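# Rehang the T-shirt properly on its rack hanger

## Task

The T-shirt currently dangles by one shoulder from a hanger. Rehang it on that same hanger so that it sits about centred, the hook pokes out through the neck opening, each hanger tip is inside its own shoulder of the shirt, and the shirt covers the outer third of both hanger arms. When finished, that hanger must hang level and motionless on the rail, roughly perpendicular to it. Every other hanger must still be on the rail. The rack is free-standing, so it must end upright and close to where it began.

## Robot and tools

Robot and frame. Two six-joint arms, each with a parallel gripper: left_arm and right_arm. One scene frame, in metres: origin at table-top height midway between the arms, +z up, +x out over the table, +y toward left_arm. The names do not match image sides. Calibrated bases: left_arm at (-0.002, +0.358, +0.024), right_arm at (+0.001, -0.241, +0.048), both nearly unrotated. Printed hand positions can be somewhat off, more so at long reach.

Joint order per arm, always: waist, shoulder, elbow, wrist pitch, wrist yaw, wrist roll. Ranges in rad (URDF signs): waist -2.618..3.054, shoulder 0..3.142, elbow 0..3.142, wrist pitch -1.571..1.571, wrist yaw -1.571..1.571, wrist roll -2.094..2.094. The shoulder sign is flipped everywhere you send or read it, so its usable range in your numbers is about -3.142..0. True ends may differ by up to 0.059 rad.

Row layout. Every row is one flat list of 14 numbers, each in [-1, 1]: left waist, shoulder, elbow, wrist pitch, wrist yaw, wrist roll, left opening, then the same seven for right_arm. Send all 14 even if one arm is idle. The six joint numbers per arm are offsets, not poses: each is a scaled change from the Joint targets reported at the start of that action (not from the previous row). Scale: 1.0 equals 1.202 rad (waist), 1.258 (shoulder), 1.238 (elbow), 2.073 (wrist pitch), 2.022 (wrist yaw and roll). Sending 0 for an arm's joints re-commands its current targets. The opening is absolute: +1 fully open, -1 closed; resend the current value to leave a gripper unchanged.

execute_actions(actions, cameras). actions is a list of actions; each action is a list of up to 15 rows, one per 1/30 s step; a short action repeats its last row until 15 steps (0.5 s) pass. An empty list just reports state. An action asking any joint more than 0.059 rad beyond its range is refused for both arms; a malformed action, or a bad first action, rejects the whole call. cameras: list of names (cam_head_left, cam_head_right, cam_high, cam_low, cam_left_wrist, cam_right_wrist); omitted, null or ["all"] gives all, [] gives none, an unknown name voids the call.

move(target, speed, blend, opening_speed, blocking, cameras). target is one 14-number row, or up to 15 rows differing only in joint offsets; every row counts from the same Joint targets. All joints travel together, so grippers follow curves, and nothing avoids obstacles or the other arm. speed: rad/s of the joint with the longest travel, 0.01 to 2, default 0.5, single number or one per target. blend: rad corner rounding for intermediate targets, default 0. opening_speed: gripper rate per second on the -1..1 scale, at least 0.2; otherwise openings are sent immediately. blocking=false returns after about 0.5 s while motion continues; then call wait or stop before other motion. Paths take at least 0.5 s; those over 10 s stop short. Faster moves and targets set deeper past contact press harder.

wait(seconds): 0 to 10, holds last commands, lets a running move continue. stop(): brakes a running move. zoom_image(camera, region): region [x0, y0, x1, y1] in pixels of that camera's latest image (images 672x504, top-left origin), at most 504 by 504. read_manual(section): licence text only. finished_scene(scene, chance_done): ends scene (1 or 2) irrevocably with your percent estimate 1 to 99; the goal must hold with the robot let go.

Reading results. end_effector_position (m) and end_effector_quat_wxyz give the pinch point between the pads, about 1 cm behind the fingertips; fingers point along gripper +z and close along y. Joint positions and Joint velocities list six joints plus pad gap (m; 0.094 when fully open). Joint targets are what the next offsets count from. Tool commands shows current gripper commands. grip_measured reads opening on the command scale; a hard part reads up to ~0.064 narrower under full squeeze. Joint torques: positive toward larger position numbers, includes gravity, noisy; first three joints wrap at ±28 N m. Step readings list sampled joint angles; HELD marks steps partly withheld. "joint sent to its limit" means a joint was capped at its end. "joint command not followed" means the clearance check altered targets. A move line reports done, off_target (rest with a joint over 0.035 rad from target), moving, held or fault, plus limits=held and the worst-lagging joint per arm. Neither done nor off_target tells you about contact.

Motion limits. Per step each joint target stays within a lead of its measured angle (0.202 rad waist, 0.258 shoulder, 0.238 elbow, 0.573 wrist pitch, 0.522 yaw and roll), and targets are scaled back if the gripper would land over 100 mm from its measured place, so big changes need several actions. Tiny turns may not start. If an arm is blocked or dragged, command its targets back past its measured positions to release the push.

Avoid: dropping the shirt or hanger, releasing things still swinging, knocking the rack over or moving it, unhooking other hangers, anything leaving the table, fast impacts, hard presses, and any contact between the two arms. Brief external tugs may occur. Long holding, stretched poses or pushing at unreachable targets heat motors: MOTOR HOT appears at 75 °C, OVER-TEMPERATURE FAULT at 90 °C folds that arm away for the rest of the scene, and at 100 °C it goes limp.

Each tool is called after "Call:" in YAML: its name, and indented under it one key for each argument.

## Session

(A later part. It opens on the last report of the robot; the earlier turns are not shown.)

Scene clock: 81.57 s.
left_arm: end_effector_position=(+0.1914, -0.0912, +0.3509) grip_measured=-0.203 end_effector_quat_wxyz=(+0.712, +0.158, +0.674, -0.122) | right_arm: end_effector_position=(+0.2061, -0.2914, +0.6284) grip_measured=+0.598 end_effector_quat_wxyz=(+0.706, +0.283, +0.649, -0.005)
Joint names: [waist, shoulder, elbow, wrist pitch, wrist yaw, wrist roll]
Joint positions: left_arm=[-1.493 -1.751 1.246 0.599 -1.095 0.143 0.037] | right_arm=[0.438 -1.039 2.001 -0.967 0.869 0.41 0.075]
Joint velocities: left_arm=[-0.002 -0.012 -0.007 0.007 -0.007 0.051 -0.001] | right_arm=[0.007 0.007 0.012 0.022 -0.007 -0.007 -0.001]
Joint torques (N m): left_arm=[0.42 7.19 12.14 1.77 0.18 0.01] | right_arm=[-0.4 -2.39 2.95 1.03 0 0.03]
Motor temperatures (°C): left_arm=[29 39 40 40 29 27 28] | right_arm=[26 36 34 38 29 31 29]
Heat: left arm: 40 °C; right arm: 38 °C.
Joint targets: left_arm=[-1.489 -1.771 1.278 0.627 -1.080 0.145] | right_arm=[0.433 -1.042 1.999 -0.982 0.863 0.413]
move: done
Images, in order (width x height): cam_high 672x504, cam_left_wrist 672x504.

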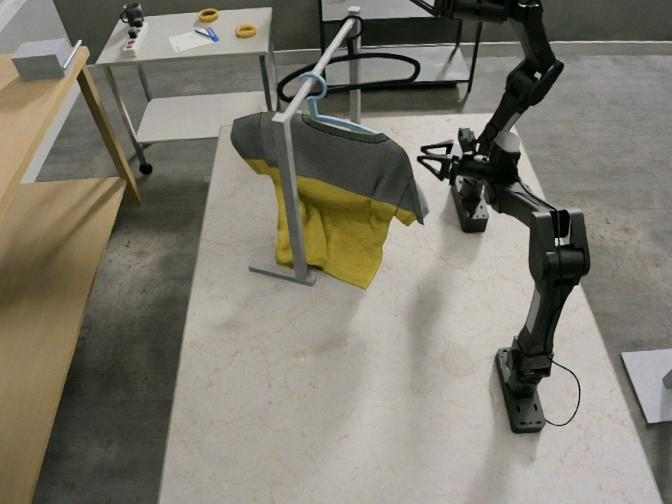

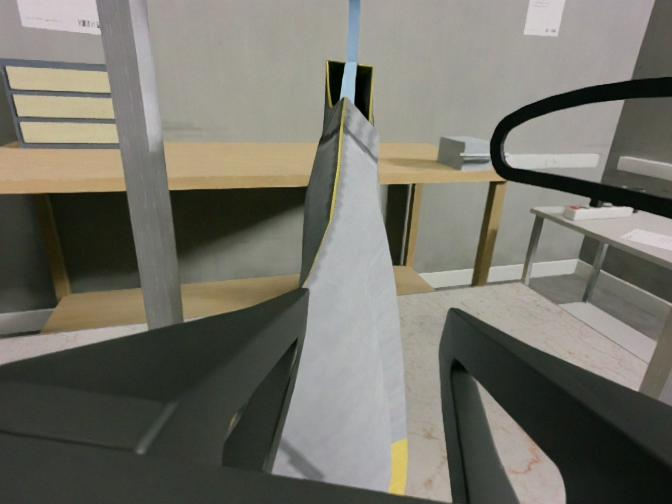

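Call:
move:
  target: [0.099,-0.066,0.081,0.014,0.022,0,-0.2,0,0,0,0,0,0,0.6]
  speed: 0.2
  cameras: ["cam_high","cam_left_wrist"]

Call:
zoom_image:
  camera: "cam_high"
  region: [220, 50, 470, 240]

Scene clock: 83.27 s.
left_arm: end_effector_position=(+0.2466, -0.0910, +0.3626) grip_measured=-0.203 end_effector_quat_wxyz=(+0.724, +0.111, +0.671, -0.112) | right_arm: end_effector_position=(+0.2061, -0.2914, +0.6284) grip_measured=+0.598 end_effector_quat_wxyz=(+0.706, +0.283, +0.649, -0.005)
Joint names: [waist, shoulder, elbow, wrist pitch, wrist yaw, wrist roll]
Joint positions: left_arm=[-1.37 -1.826 1.348 0.628 -1.053 0.141 0.037] | right_arm=[0.438 -1.039 2.001 -0.967 0.869 0.41 0.075]
Joint velocities: left_arm=[-0.007 -0.012 0.002 0.066 -0.007 -0.037 0] | right_arm=[-0.002 0.027 0.007 0.022 -0.022 0.022 0]
Joint torques (N m): left_arm=[0.14 7.17 11.9 1.82 0.22 0.01] | right_arm=[-0.38 -2.37 2.96 1.04 0 0.03]
Motor temperatures (°C): left_arm=[29 39 40 40 29 27 28] | right_arm=[26 36 34 38 29 31 29]
Heat: left arm: 40 °C; right arm: 38 °C.
Joint targets: left_arm=[-1.370 -1.854 1.378 0.656 -1.035 0.145] | right_arm=[0.433 -1.042 1.999 -0.982 0.863 0.413]
move: done
Images, in order (width x height): cam_high 672x504, cam_left_wrist 672x504.

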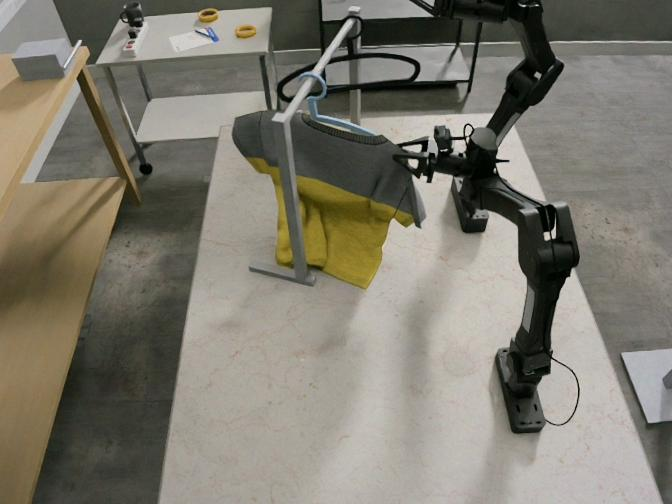

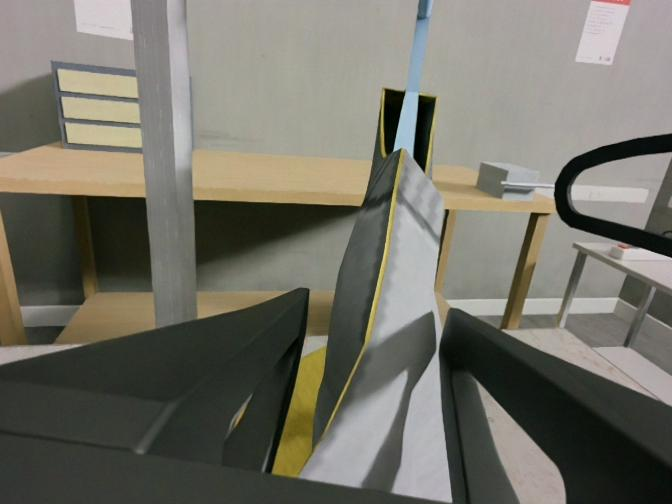

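Scaled by 2.016 from the camera's 672x504 image, which has a finer 960x720 frame.

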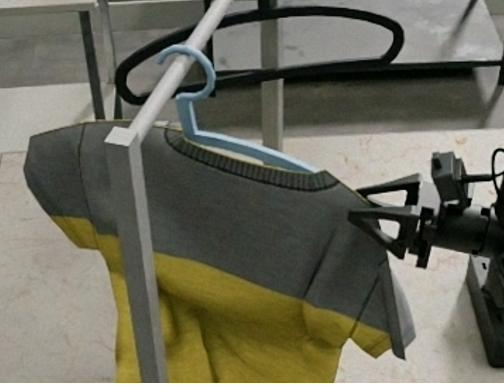

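Call:
move:
  target: [0.01,-0.008,-0.038,0.02,0,0,-0.2,0,0,0,0,0,0,0.6]
  speed: 0.2
  cameras: []

Call:
move:
  target: [0,0,0,0,0,0,-1,0,0,0,0,0,0,0.6]
  opening_speed: 0.8
  cameras: ["cam_high","cam_left_wrist"]

Call:
zoom_image:
  camera: "cam_high"
  region: [220, 50, 470, 240]

Scene clock: 84.87 s.
left_arm: end_effector_position=(+0.2504, -0.0902, +0.3646) grip_measured=-0.203 end_effector_quat_wxyz=(+0.728, +0.098, +0.668, -0.119) | right_arm: end_effector_position=(+0.2061, -0.2914, +0.6284) grip_measured=+0.598 end_effector_quat_wxyz=(+0.706, +0.283, +0.649, -0.005)
Joint names: [waist, shoulder, elbow, wrist pitch, wrist yaw, wrist roll]
Joint positions: left_arm=[-1.362 -1.836 1.348 0.669 -1.051 0.141 0.037] | right_arm=[0.438 -1.039 2.001 -0.967 0.869 0.41 0.075]
Joint velocities: left_arm=[-0.002 0.012 -0.007 -0.022 -0.007 0.022 0] | right_arm=[0.012 -0.012 -0.012 -0.051 0.022 0.007 0.001]
Joint torques (N m): left_arm=[0.25 7.04 7.54 1.78 0.25 0.03] | right_arm=[-0.38 -2.36 2.95 1.03 0 0.03]
Motor temperatures (°C): left_arm=[29 39 40 41 29 27 28] | right_arm=[26 35 33 38 29 31 29]
Heat: left arm: 41 °C; right arm: 38 °C.
Joint targets: left_arm=[-1.358 -1.864 1.331 0.697 -1.035 0.145] | right_arm=[0.433 -1.042 1.999 -0.982 0.863 0.413]
move: done
No camera images: "cameras" was empty.

Scene clock: 86.07 s.
left_arm: end_effector_position=(+0.2498, -0.0919, +0.3649) grip_measured=-0.850 end_effector_quat_wxyz=(+0.729, +0.104, +0.666, -0.120) | right_arm: end_effector_position=(+0.2061, -0.2914, +0.6284) grip_measured=+0.598 end_effector_quat_wxyz=(+0.706, +0.283, +0.649, -0.005)
Joint names: [waist, shoulder, elbow, wrist pitch, wrist yaw, wrist roll]
Joint positions: left_arm=[-1.362 -1.836 1.348 0.669 -1.04 0.149 0.007] | right_arm=[0.438 -1.039 2.001 -0.967 0.869 0.41 0.075]
Joint velocities: left_arm=[-0.017 0.007 -0.002 0.007 0.022 -0.022 -0.002] | right_arm=[-0.002 0.007 -0.017 -0.081 -0.007 0.007 0]
Joint torques (N m): left_arm=[0.4 7.12 7.6 1.83 0.11 0] | right_arm=[-0.36 -2.37 2.96 1.02 0 0.04]
Motor temperatures (°C): left_arm=[29 39 40 41 29 27 28] | right_arm=[26 35 33 38 29 31 29]
Heat: left arm: 41 °C; right arm: 38 °C.
Joint targets: left_arm=[-1.358 -1.864 1.331 0.697 -1.035 0.145] | right_arm=[0.433 -1.042 1.999 -0.982 0.863 0.413]
move: done
Images, in order (width x height): cam_high 672x504, cam_left_wrist 672x504.

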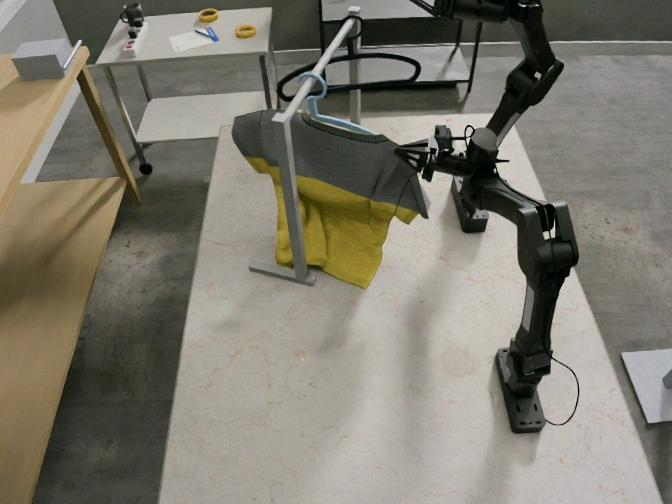

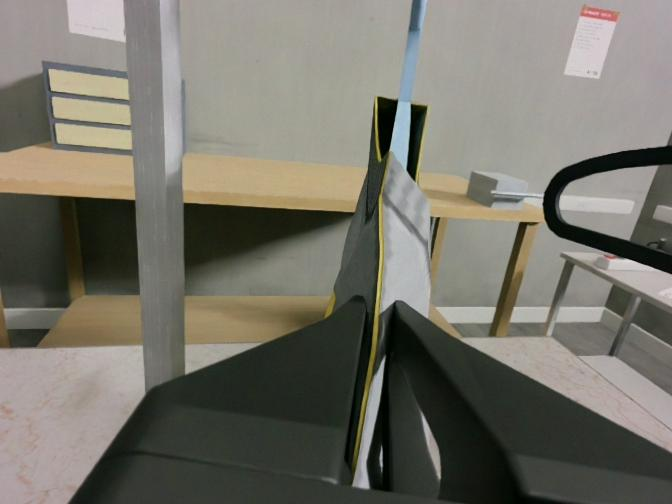

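Scaled by 2.016 from the camera's 672x504 image, which has a finer 960x720 frame.

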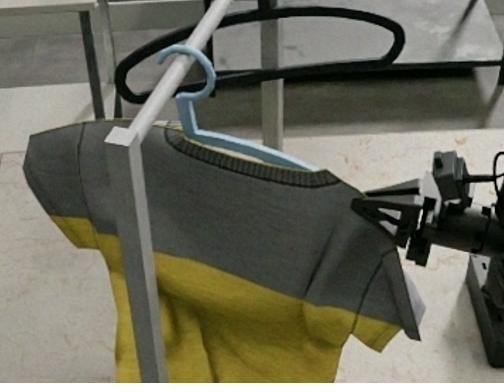

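Call:
move:
  target: [0,0,0,0,0,0,-0.45,0,0,0,0,0,0,0.6]
  opening_speed: 0.8
  cameras: []

Call:
move:
  target: [-0.032,0.022,-0.082,0.05,-0.014,0,-0.45,0,0,0,0,0,0,0.6]
  speed: 0.2
  cameras: ["cam_high","cam_left_wrist"]

Call:
zoom_image:
  camera: "cam_high"
  region: [220, 50, 470, 240]

Scene clock: 87.20 s.
left_arm: end_effector_position=(+0.2498, -0.0919, +0.3651) grip_measured=-0.453 end_effector_quat_wxyz=(+0.729, +0.101, +0.666, -0.123) | right_arm: end_effector_position=(+0.2061, -0.2914, +0.6284) grip_measured=+0.598 end_effector_quat_wxyz=(+0.706, +0.283, +0.649, -0.005)
Joint names: [waist, shoulder, elbow, wrist pitch, wrist yaw, wrist roll]
Joint positions: left_arm=[-1.362 -1.836 1.348 0.671 -1.04 0.141 0.026] | right_arm=[0.438 -1.039 2.001 -0.967 0.869 0.41 0.075]
Joint velocities: left_arm=[0.002 0.012 0.012 -0.066 0.007 -0.095 0] | right_arm=[0.017 0.007 0.002 0.037 -0.022 -0.007 0]
Joint torques (N m): left_arm=[0.39 7.17 7.46 1.81 0.13 -0.02] | right_arm=[-0.36 -2.39 2.95 1.03 0 0.04]
Motor temperatures (°C): left_arm=[29 39 40 41 29 27 28] | right_arm=[26 35 33 38 29 31 29]
Heat: left arm: 41 °C; right arm: 38 °C.
Joint targets: left_arm=[-1.358 -1.864 1.331 0.697 -1.035 0.145] | right_arm=[0.433 -1.042 1.999 -0.982 0.863 0.413]
move: done
No camera images: "cameras" was empty.

Scene clock: 88.37 s.
left_arm: end_effector_position=(+0.2361, -0.0893, +0.3431) grip_measured=-0.453 end_effector_quat_wxyz=(+0.728, +0.102, +0.666, -0.130) | right_arm: end_effector_position=(+0.2061, -0.2914, +0.6284) grip_measured=+0.598 end_effector_quat_wxyz=(+0.706, +0.283, +0.649, -0.005)
Joint names: [waist, shoulder, elbow, wrist pitch, wrist yaw, wrist roll]
Joint positions: left_arm=[-1.392 -1.836 1.254 0.772 -1.059 0.141 0.026] | right_arm=[0.438 -1.039 2.001 -0.967 0.869 0.41 0.075]
Joint velocities: left_arm=[-0.002 0.012 -0.012 -0.037 -0.051 -0.022 0] | right_arm=[0.012 -0.002 -0.007 -0.11 0.007 -0.022 0]
Joint torques (N m): left_arm=[-0.36 9.29 6.6 1.83 -0.02 0.02] | right_arm=[-0.38 -2.37 2.95 1.03 0 0.04]
Motor temperatures (°C): left_arm=[29 39 40 41 29 27 28] | right_arm=[26 35 33 38 29 31 29]
Heat: left arm: 41 °C; right arm: 38 °C.
Joint targets: left_arm=[-1.396 -1.836 1.230 0.801 -1.064 0.145] | right_arm=[0.433 -1.042 1.999 -0.982 0.863 0.413]
move: done
Images, in order (width x height): cam_high 672x504, cam_left_wrist 672x504.

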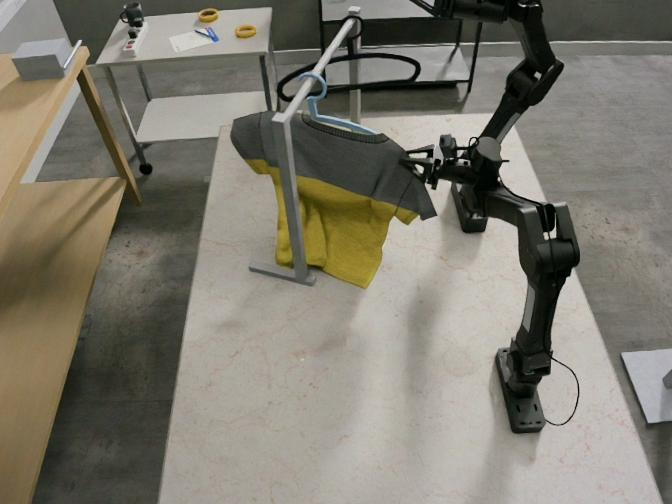

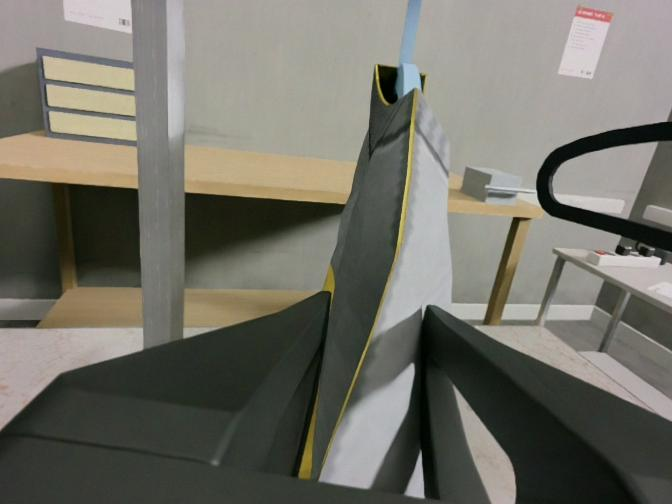

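Scaled by 2.016 from the camera's 672x504 image, which has a finer 960x720 frame.

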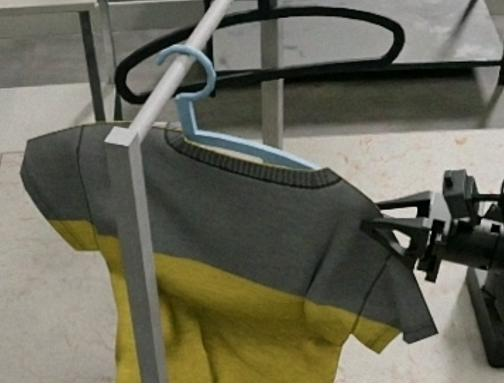

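Call:
move:
  target: [0,0,0,0,0,0,-1,0,0,0,0,0,0,0.6]
  opening_speed: 0.8
  cameras: ["cam_left_wrist"]

Scene clock: 90.40 s.
left_arm: end_effector_position=(+0.2359, -0.0889, +0.3433) grip_measured=-0.959 end_effector_quat_wxyz=(+0.728, +0.101, +0.666, -0.130) | right_arm: end_effector_position=(+0.2061, -0.2914, +0.6284) grip_measured=+0.598 end_effector_quat_wxyz=(+0.706, +0.283, +0.649, -0.005)
Joint names: [waist, shoulder, elbow, wrist pitch, wrist yaw, wrist roll]
Joint positions: left_arm=[-1.393 -1.836 1.254 0.774 -1.062 0.141 0.002] | right_arm=[0.438 -1.039 2.001 -0.967 0.869 0.41 0.075]
Joint velocities: left_arm=[-0.002 -0.007 0.007 -0.022 -0.066 -0.066 -0.001] | right_arm=[-0.007 0.012 0.002 -0.037 0.007 -0.066 -0.001]
Joint torques (N m): left_arm=[-0.36 9.2 6.67 1.78 0.04 0.03] | right_arm=[-0.38 -2.39 2.95 1.03 0 0.04]
Motor temperatures (°C): left_arm=[29 39 40 41 29 27 28] | right_arm=[26 35 33 38 29 31 29]
Heat: left arm: 41 °C; right arm: 38 °C.
Joint targets: left_arm=[-1.396 -1.836 1.230 0.801 -1.064 0.145] | right_arm=[0.433 -1.042 1.999 -0.982 0.863 0.413]
move: done
Images, in order (width x height): cam_left_wrist 672x504.

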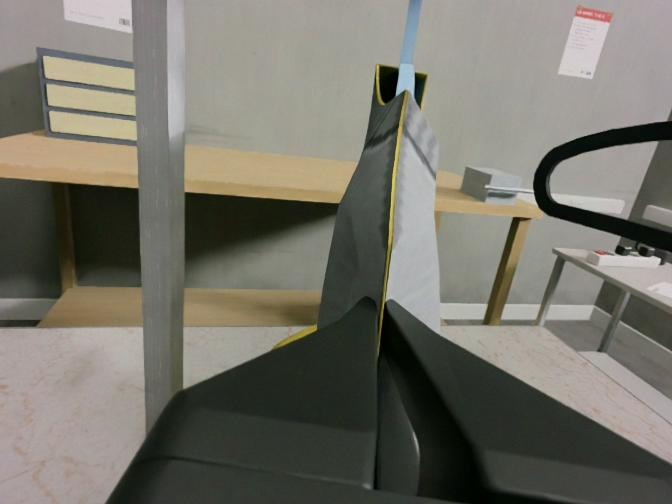

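Call:
move:
  target: [0.014,0.041,0.2625,-0.208,0.022,-0.007,-1,0,0,0,0,0,0,0.6]
  speed: 0.2
  cameras: ["cam_left_wrist","cam_low","cam_high"]

Call:
zoom_image:
  camera: "cam_high"
  region: [220, 50, 470, 240]

Scene clock: 93.57 s.
left_arm: end_effector_position=(+0.2363, -0.1090, +0.3845) grip_measured=-0.964 end_effector_quat_wxyz=(+0.709, +0.159, +0.680, -0.098) | right_arm: end_effector_position=(+0.2061, -0.2914, +0.6284) grip_measured=+0.598 end_effector_quat_wxyz=(+0.706, +0.283, +0.649, -0.005)
Joint names: [waist, shoulder, elbow, wrist pitch, wrist yaw, wrist roll]
Joint positions: left_arm=[-1.393 -1.83 1.504 0.373 -1.03 0.132 0.002] | right_arm=[0.438 -1.039 2.001 -0.967 0.869 0.41 0.075]
Joint velocities: left_arm=[-0.002 0.002 -0.002 -0.022 0.022 0.007 0] | right_arm=[-0.012 0.007 0.012 -0.066 0.022 0.022 -0.001]
Joint torques (N m): left_arm=[1.2 13.26 13.96 1.52 0.13 -0.05] | right_arm=[-0.38 -2.39 2.97 1.03 0 0.04]
Motor temperatures (°C): left_arm=[29 40 40 41 29 27 28] | right_arm=[26 35 33 38 29 31 29]
Heat: left arm: 41 °C; right arm: 38 °C.
Joint targets: left_arm=[-1.380 -1.785 1.555 0.370 -1.019 0.131] | right_arm=[0.433 -1.042 1.999 -0.982 0.863 0.413]
move: off_target (left_arm); left_arm: the elbow is farthest, 0.051 rad from its target
Images, in order (width x height): cam_high 672x504, cam_low 672x504, cam_left_wrist 672x504.

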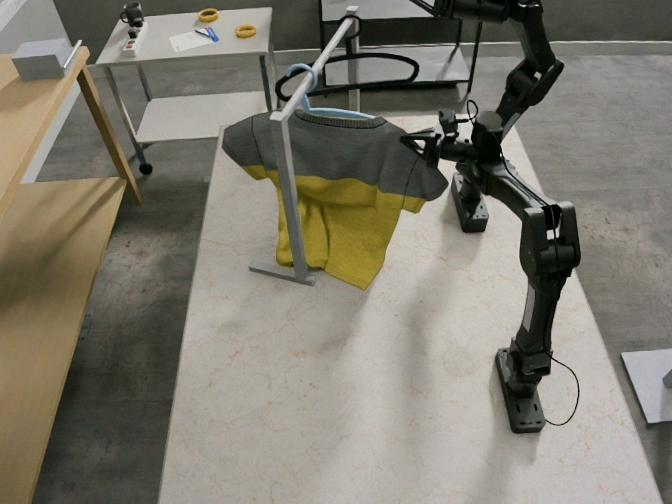

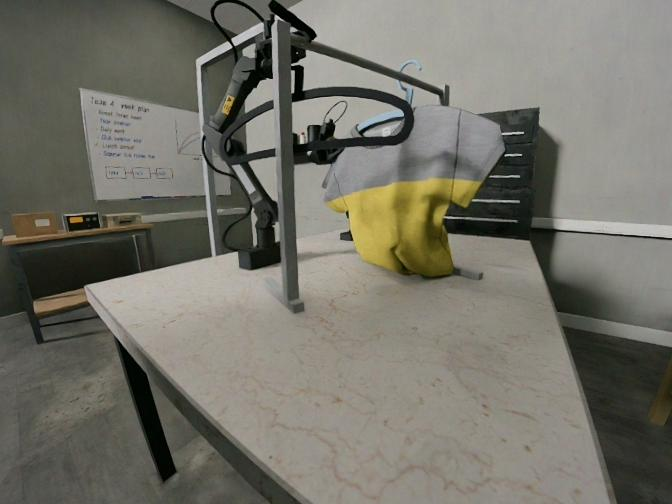

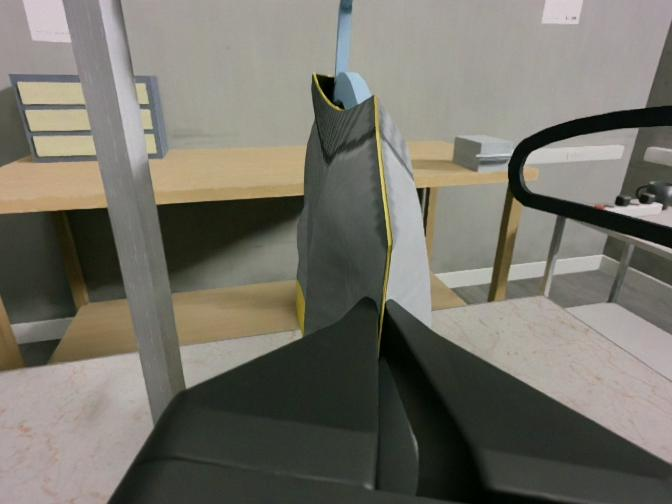

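Scaled by 2.016 from the camera's 672x504 image, which has a finer 960x720 frame.

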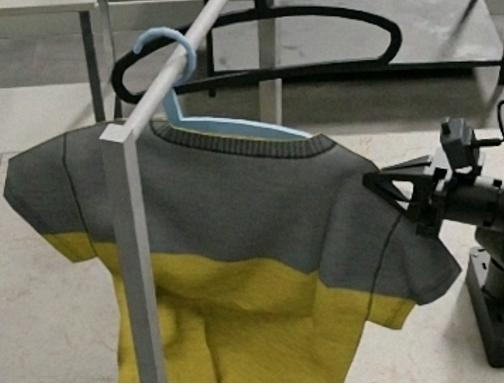

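Call:
move:
  target: [-0.014,-0.041,-0.2625,0.208,-0.022,0.007,-1,0,0,0,0,0,0,0.6]
  speed: 0.25
  cameras: ["cam_left_wrist","cam_high"]

Call:
zoom_image:
  camera: "cam_high"
  region: [220, 50, 470, 240]

Scene clock: 96.13 s.
left_arm: end_effector_position=(+0.2337, -0.0895, +0.3446) grip_measured=-0.966 end_effector_quat_wxyz=(+0.727, +0.103, +0.666, -0.133) | right_arm: end_effector_position=(+0.2061, -0.2914, +0.6284) grip_measured=+0.598 end_effector_quat_wxyz=(+0.706, +0.283, +0.649, -0.005)
Joint names: [waist, shoulder, elbow, wrist pitch, wrist yaw, wrist roll]
Joint positions: left_arm=[-1.397 -1.83 1.254 0.764 -1.059 0.137 0.002] | right_arm=[0.438 -1.039 2.001 -0.967 0.869 0.41 0.075]
Joint velocities: left_arm=[-0.002 -0.002 0.017 0.007 0.051 0.007 0] | right_arm=[0.027 0.012 -0.022 0.022 0.022 -0.022 -0.001]
Joint torques (N m): left_arm=[0.12 8.84 6.64 1.87 0.02 0.07] | right_arm=[-0.38 -2.35 2.96 1.04 0 0.04]
Motor temperatures (°C): left_arm=[29 40 40 41 29 27 29] | right_arm=[26 35 33 38 29 31 29]
Heat: left arm: 41 °C; right arm: 38 °C.
Joint targets: left_arm=[-1.396 -1.836 1.230 0.801 -1.064 0.145] | right_arm=[0.433 -1.042 1.999 -0.982 0.863 0.413]
move: off_target (left_arm); left_arm: the wrist pitch is farthest, 0.037 rad from its target
Images, in order (width x height): cam_high 672x504, cam_left_wrist 672x504.

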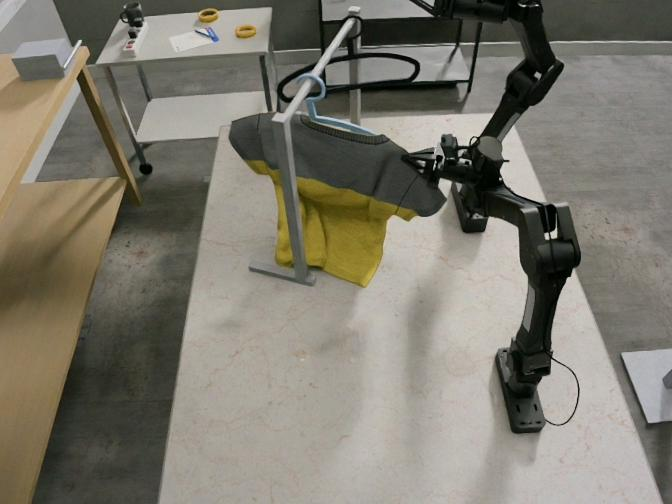

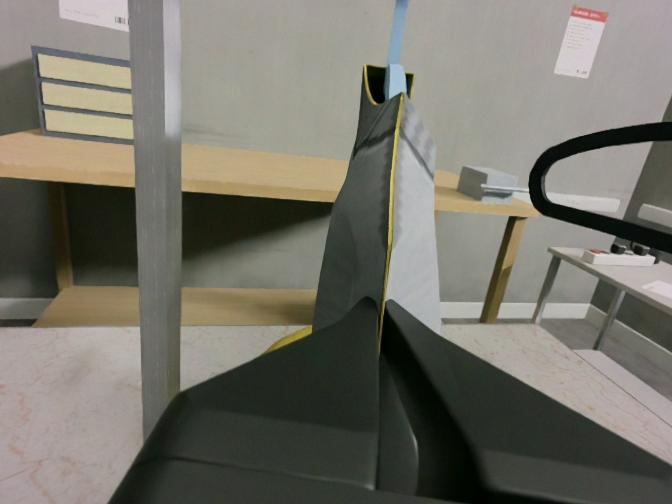

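Scaled by 2.016 from the camera's 672x504 image, which has a finer 960x720 frame.

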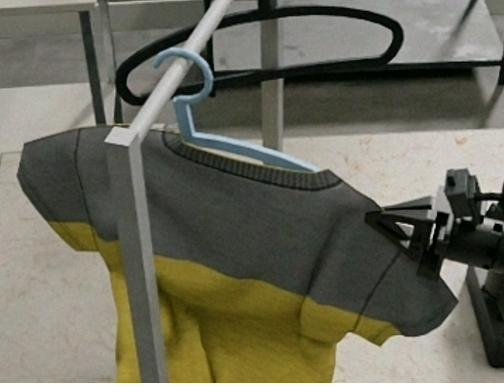

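Call:
move:
  target:
    - [-0.047,0.068,-0.06,-0.04,0,0,-1,0,0,0,0,0,0,0.6]
    - [-0.047,0.108,0.252,-0.242,0,0,-1,0,0,0,0,0,0,0.6]
  speed: 0.2
  cameras: ["cam_left_wrist","cam_low","cam_high"]

Call:
zoom_image:
  camera: "cam_high"
  region: [220, 50, 470, 240]

Scene clock: 99.73 s.
left_arm: end_effector_position=(+0.2031, -0.0969, +0.4183) grip_measured=-0.974 end_effector_quat_wxyz=(+0.711, +0.161, +0.673, -0.127) | right_arm: end_effector_position=(+0.2061, -0.2914, +0.6284) grip_measured=+0.598 end_effector_quat_wxyz=(+0.706, +0.283, +0.649, -0.005)
Joint names: [waist, shoulder, elbow, wrist pitch, wrist yaw, wrist roll]
Joint positions: left_arm=[-1.462 -1.736 1.501 0.321 -1.053 0.134 0.001] | right_arm=[0.438 -1.039 2.001 -0.967 0.869 0.41 0.075]
Joint velocities: left_arm=[0.007 -0.002 -0.002 -0.007 -0.051 -0.022 0] | right_arm=[-0.017 0.007 -0.017 0.051 -0.051 -0.007 0]
Joint torques (N m): left_arm=[0.76 11.49 13.12 1.33 -0.03 0.11] | right_arm=[-0.36 -2.36 2.93 1.04 0.01 0.04]
Motor temperatures (°C): left_arm=[29 41 40 41 29 27 29] | right_arm=[26 35 33 38 29 31 28]
Heat: left arm: 41 °C; right arm: 38 °C.
Joint targets: left_arm=[-1.453 -1.701 1.542 0.299 -1.064 0.145] | right_arm=[0.433 -1.042 1.999 -0.982 0.863 0.413]
move: off_target (left_arm); left_arm: the elbow is farthest, 0.041 rad from its target
Images, in order (width x height): cam_high 672x504, cam_low 672x504, cam_left_wrist 672x504.

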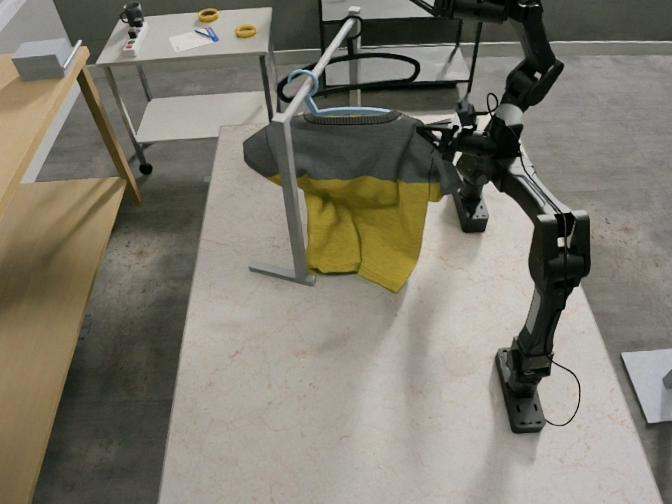

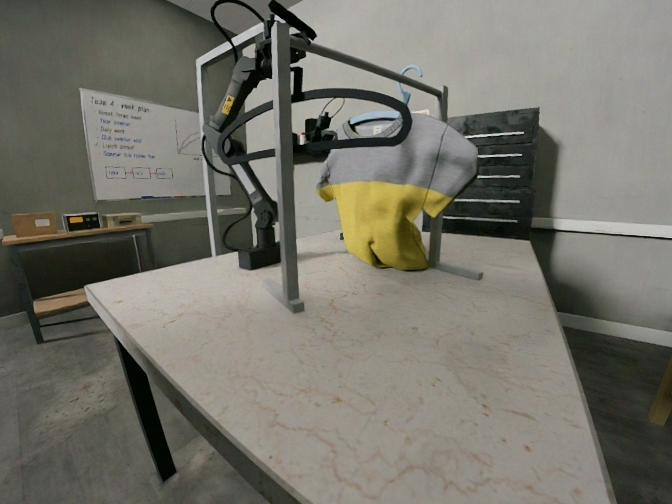

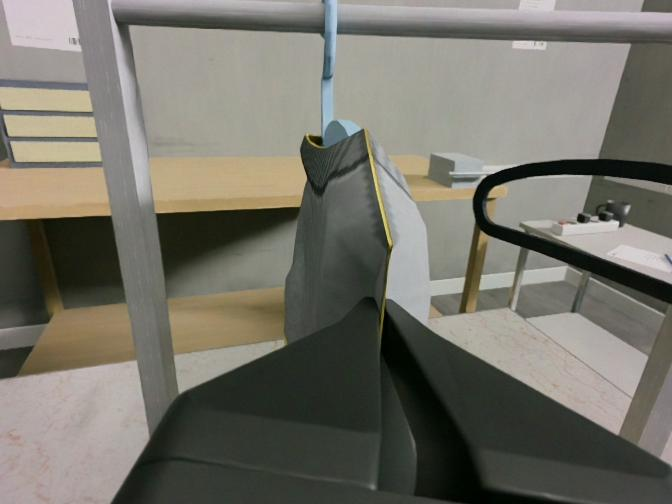

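Scaled by 2.016 from the camera's 672x504 image, which has a finer 960x720 frame.

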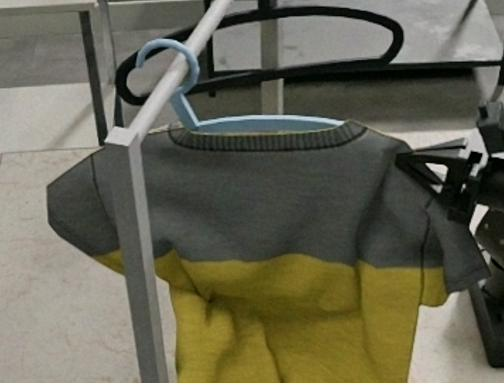

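Call:
move:
  target: [0.17,-0.19,0.2,0.03,0.08,-0.012,-1,0,0,0,0,0,0,0.6]
  speed: 0.2
  cameras: ["cam_left_wrist","cam_low","cam_high"]

Call:
zoom_image:
  camera: "cam_high"
  region: [220, 50, 470, 240]

Call:
zoom_image:
  camera: "cam_low"
  region: [300, 60, 530, 290]

Scene clock: 101.90 s.
left_arm: end_effector_position=(+0.2996, -0.1084, +0.4408) grip_measured=-0.974 end_effector_quat_wxyz=(+0.731, +0.112, +0.662, -0.122) | right_arm: end_effector_position=(+0.2061, -0.2914, +0.6284) grip_measured=+0.598 end_effector_quat_wxyz=(+0.706, +0.283, +0.649, -0.005)
Joint names: [waist, shoulder, elbow, wrist pitch, wrist yaw, wrist roll]
Joint positions: left_arm=[-1.253 -1.914 1.753 0.323 -0.918 0.131 0.001] | right_arm=[0.438 -1.039 2.001 -0.967 0.869 0.41 0.075]
Joint velocities: left_arm=[-0.012 0.012 -0.007 0.007 0.022 0.022 -0.001] | right_arm=[-0.007 0.012 0.007 -0.066 -0.007 0.007 0]
Joint torques (N m): left_arm=[0.34 8.09 12.67 2 0.21 -0.08] | right_arm=[-0.36 -2.39 2.96 1.03 -0.01 0.03]
Motor temperatures (°C): left_arm=[29 40 40 41 29 27 29] | right_arm=[26 35 33 38 29 31 28]
Heat: left arm: 41 °C; right arm: 38 °C.
Joint targets: left_arm=[-1.249 -1.940 1.789 0.361 -0.902 0.121] | right_arm=[0.433 -1.042 1.999 -0.982 0.863 0.413]
move: off_target (left_arm); left_arm: the wrist pitch is farthest, 0.039 rad from its target
Images, in order (width x height): cam_high 672x504, cam_low 672x504, cam_left_wrist 672x504.

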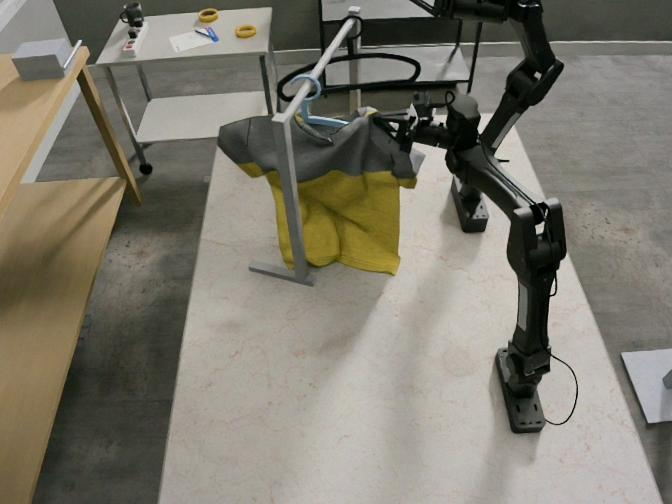

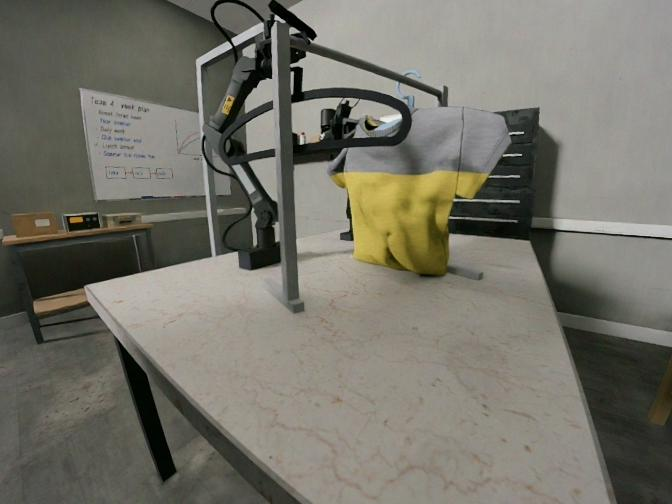

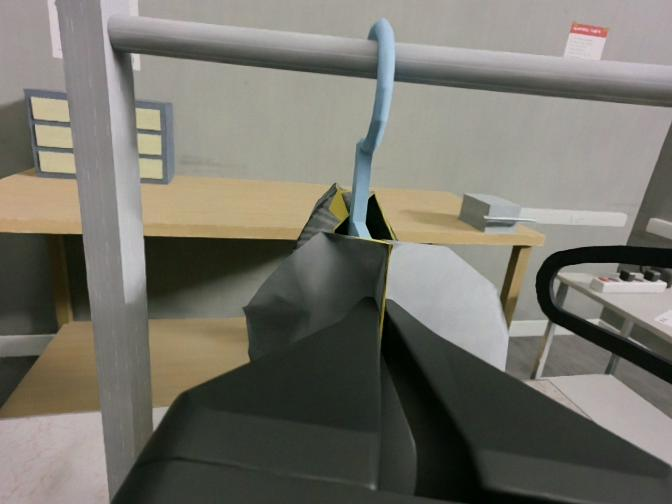

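Scaled by 2.016 from the camera's 672x504 image, which has a finer 960x720 frame.

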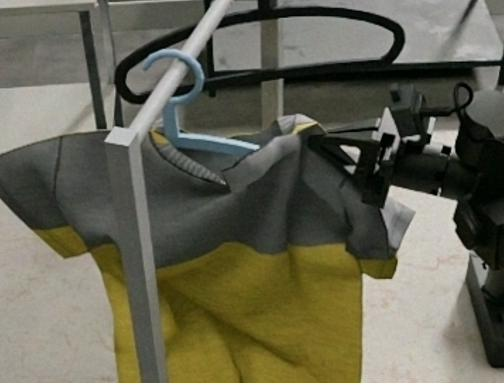

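Scaled by 2.191 from the camera's 672x504 image, which has a finer 960x720 frame.

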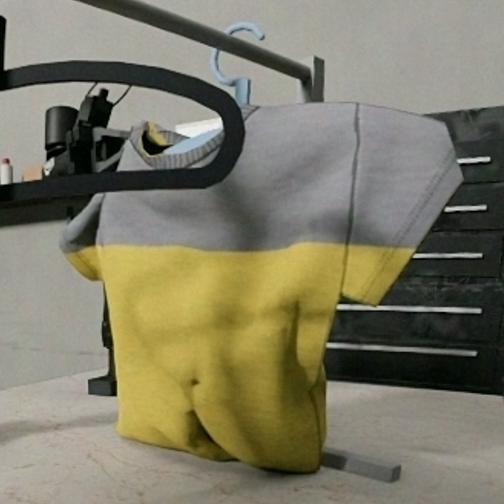

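Call:
move:
  target: [0.067,-0.078,0.1,-0.012,0.042,-0.005,-1,0,0,0,0,0,0,0.6]
  speed: 0.2
  cameras: ["cam_left_wrist","cam_low","cam_high"]

Call:
zoom_image:
  camera: "cam_high"
  region: [210, 50, 460, 240]

Call:
zoom_image:
  camera: "cam_low"
  region: [300, 60, 530, 290]

Scene clock: 103.33 s.
left_arm: end_effector_position=(+0.3397, -0.1169, +0.4460) grip_measured=-0.974 end_effector_quat_wxyz=(+0.739, +0.101, +0.652, -0.136) | right_arm: end_effector_position=(+0.2061, -0.2914, +0.6284) grip_measured=+0.598 end_effector_quat_wxyz=(+0.706, +0.283, +0.649, -0.005)
Joint names: [waist, shoulder, elbow, wrist pitch, wrist yaw, wrist roll]
Joint positions: left_arm=[-1.172 -2.008 1.877 0.323 -0.832 0.114 0.001] | right_arm=[0.438 -1.039 2.001 -0.967 0.869 0.41 0.075]
Joint velocities: left_arm=[-0.002 -0.007 -0.012 -0.051 -0.022 -0.022 -0.001] | right_arm=[0.012 0.007 -0.007 -0.051 0.081 -0.037 0]
Joint torques (N m): left_arm=[0.29 8.75 12.67 1.74 0.22 -0.05] | right_arm=[-0.38 -2.37 2.95 1.02 0 0.04]
Motor temperatures (°C): left_arm=[29 40 40 41 29 27 29] | right_arm=[26 35 33 38 29 31 28]
Heat: left arm: 41 °C; right arm: 38 °C.
Joint targets: left_arm=[-1.168 -2.038 1.913 0.336 -0.817 0.110] | right_arm=[0.433 -1.042 1.999 -0.982 0.863 0.413]
move: off_target (left_arm); left_arm: the elbow is farthest, 0.036 rad from its target
Images, in order (width x height): cam_high 672x504, cam_low 672x504, cam_left_wrist 672x504.

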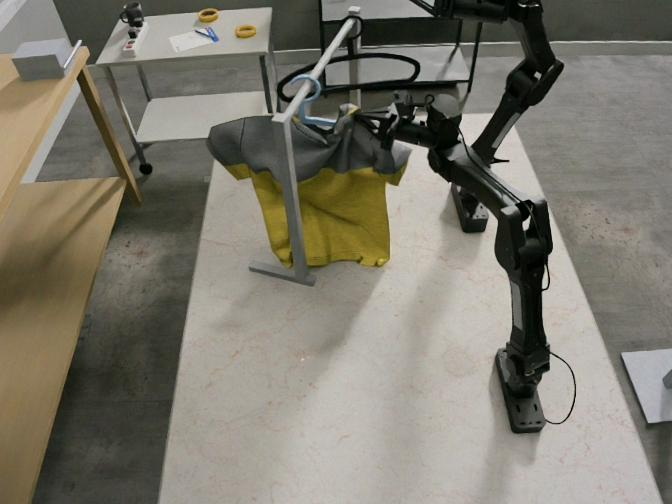

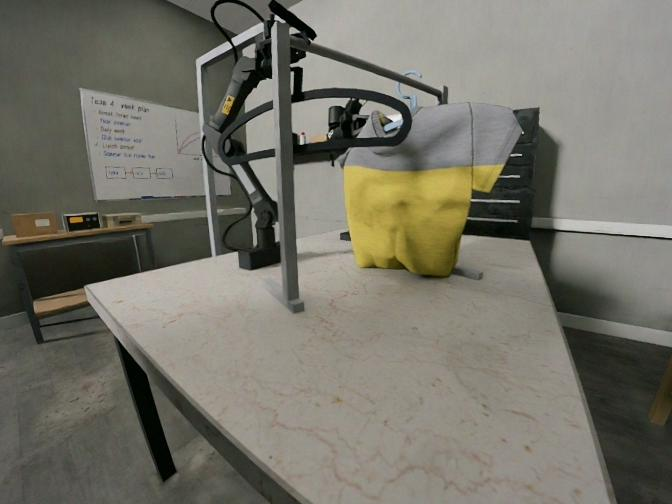

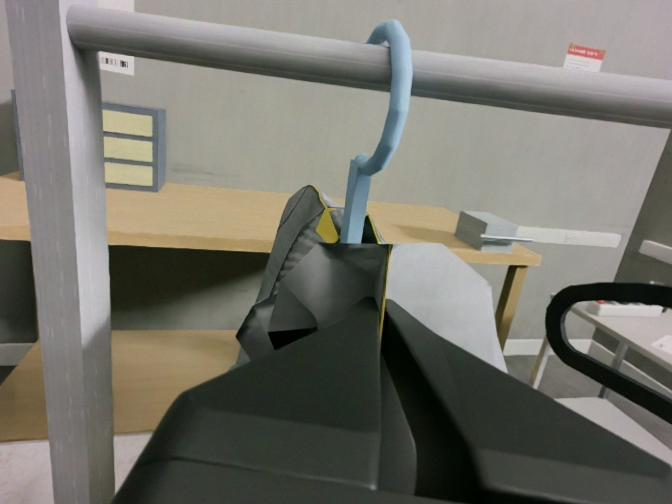

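Scaled by 2.016 from the camera's 672x504 image, which has a finer 960x720 frame.

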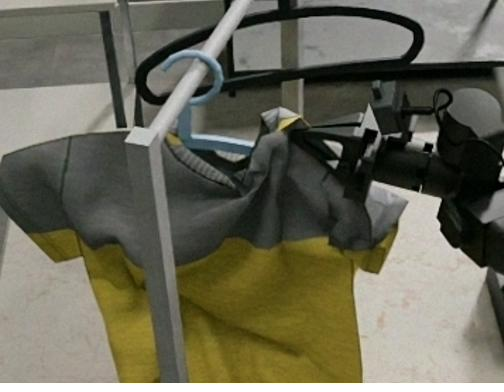

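Scaled by 2.191 from the camera's 672x504 image, which has a finer 960x720 frame.

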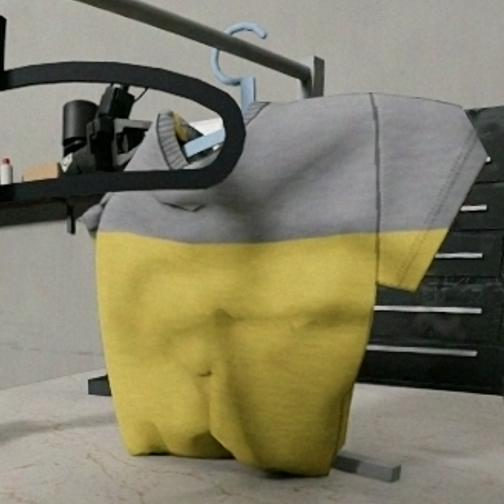

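Call:
move:
  target: [-0.067,0.07,-0.165,0.05,-0.042,0.005,-1,0,0,0,0,0,0,0.6]
  speed: 0.2
  cameras: ["cam_left_wrist","cam_low","cam_high"]

Call:
zoom_image:
  camera: "cam_high"
  region: [210, 50, 460, 240]

Call:
zoom_image:
  camera: "cam_low"
  region: [300, 60, 530, 290]

Scene clock: 105.17 s.
left_arm: end_effector_position=(+0.3072, -0.1270, +0.4117) grip_measured=-0.974 end_effector_quat_wxyz=(+0.729, +0.113, +0.662, -0.132) | right_arm: end_effector_position=(+0.2061, -0.2914, +0.6284) grip_measured=+0.598 end_effector_quat_wxyz=(+0.706, +0.283, +0.649, -0.005)
Joint names: [waist, shoulder, elbow, wrist pitch, wrist yaw, wrist roll]
Joint positions: left_arm=[-1.246 -1.983 1.735 0.407 -0.896 0.114 0.001] | right_arm=[0.438 -1.039 2.001 -0.967 0.869 0.41 0.075]
Joint velocities: left_arm=[0.002 -0.007 -0.012 0.022 -0.007 -0.022 0] | right_arm=[-0.002 -0.002 -0.002 -0.022 0.066 0.007 0]
Joint torques (N m): left_arm=[-0.01 13.64 7.04 1.95 0 0.04] | right_arm=[-0.36 -2.37 2.97 1.04 0.01 0.04]
Motor temperatures (°C): left_arm=[29 41 40 41 29 27 29] | right_arm=[26 35 33 38 29 31 28]
Heat: left arm: 41 °C; right arm: 38 °C.
Joint targets: left_arm=[-1.248 -1.950 1.709 0.440 -0.902 0.121] | right_arm=[0.433 -1.042 1.999 -0.982 0.863 0.413]
move: done
Images, in order (width x height): cam_high 672x504, cam_low 672x504, cam_left_wrist 672x504.

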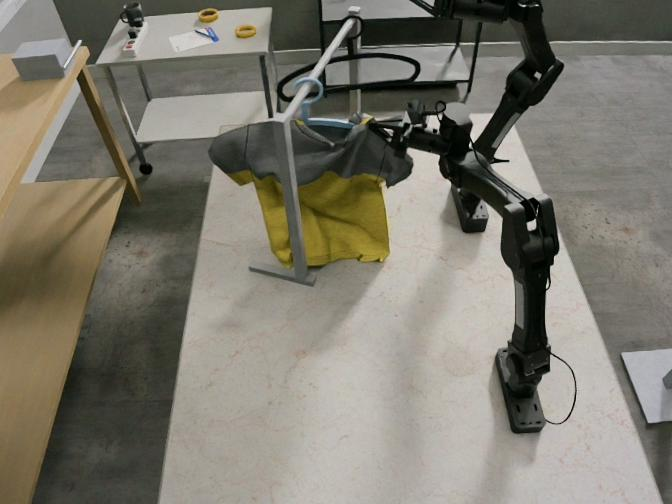

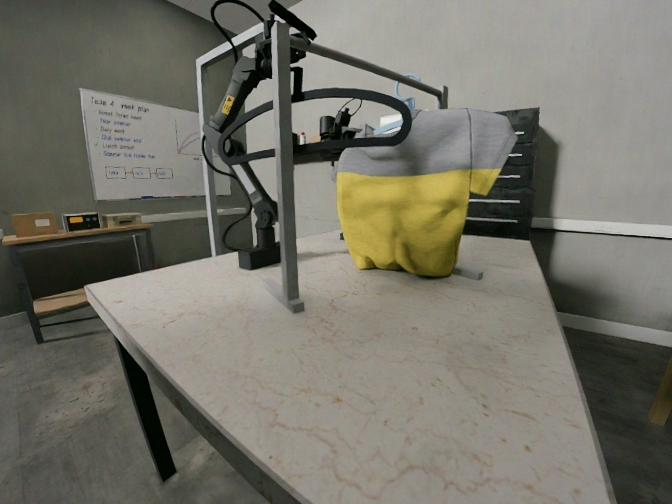

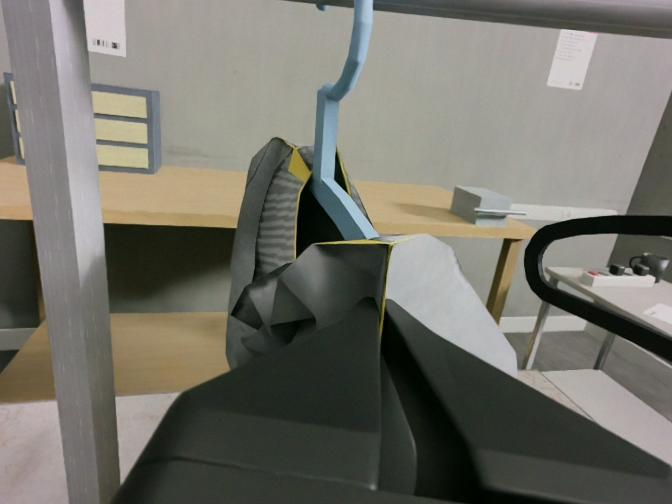

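Scaled by 2.016 from the camera's 672x504 image, which has a finer 960x720 frame.

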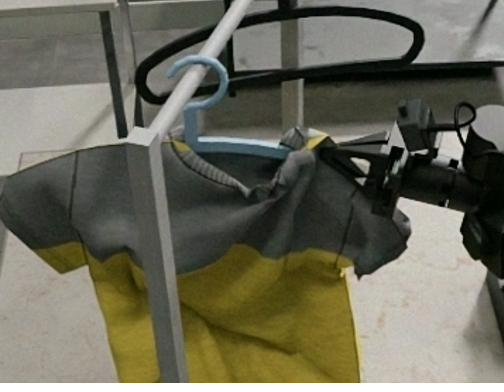

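Scaled by 2.191 from the camera's 672x504 image, which has a finer 960x720 frame.

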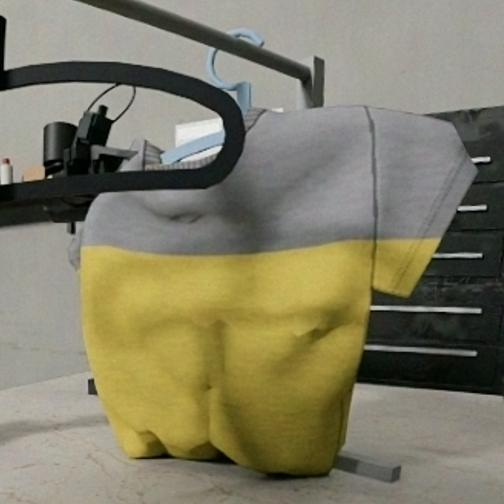

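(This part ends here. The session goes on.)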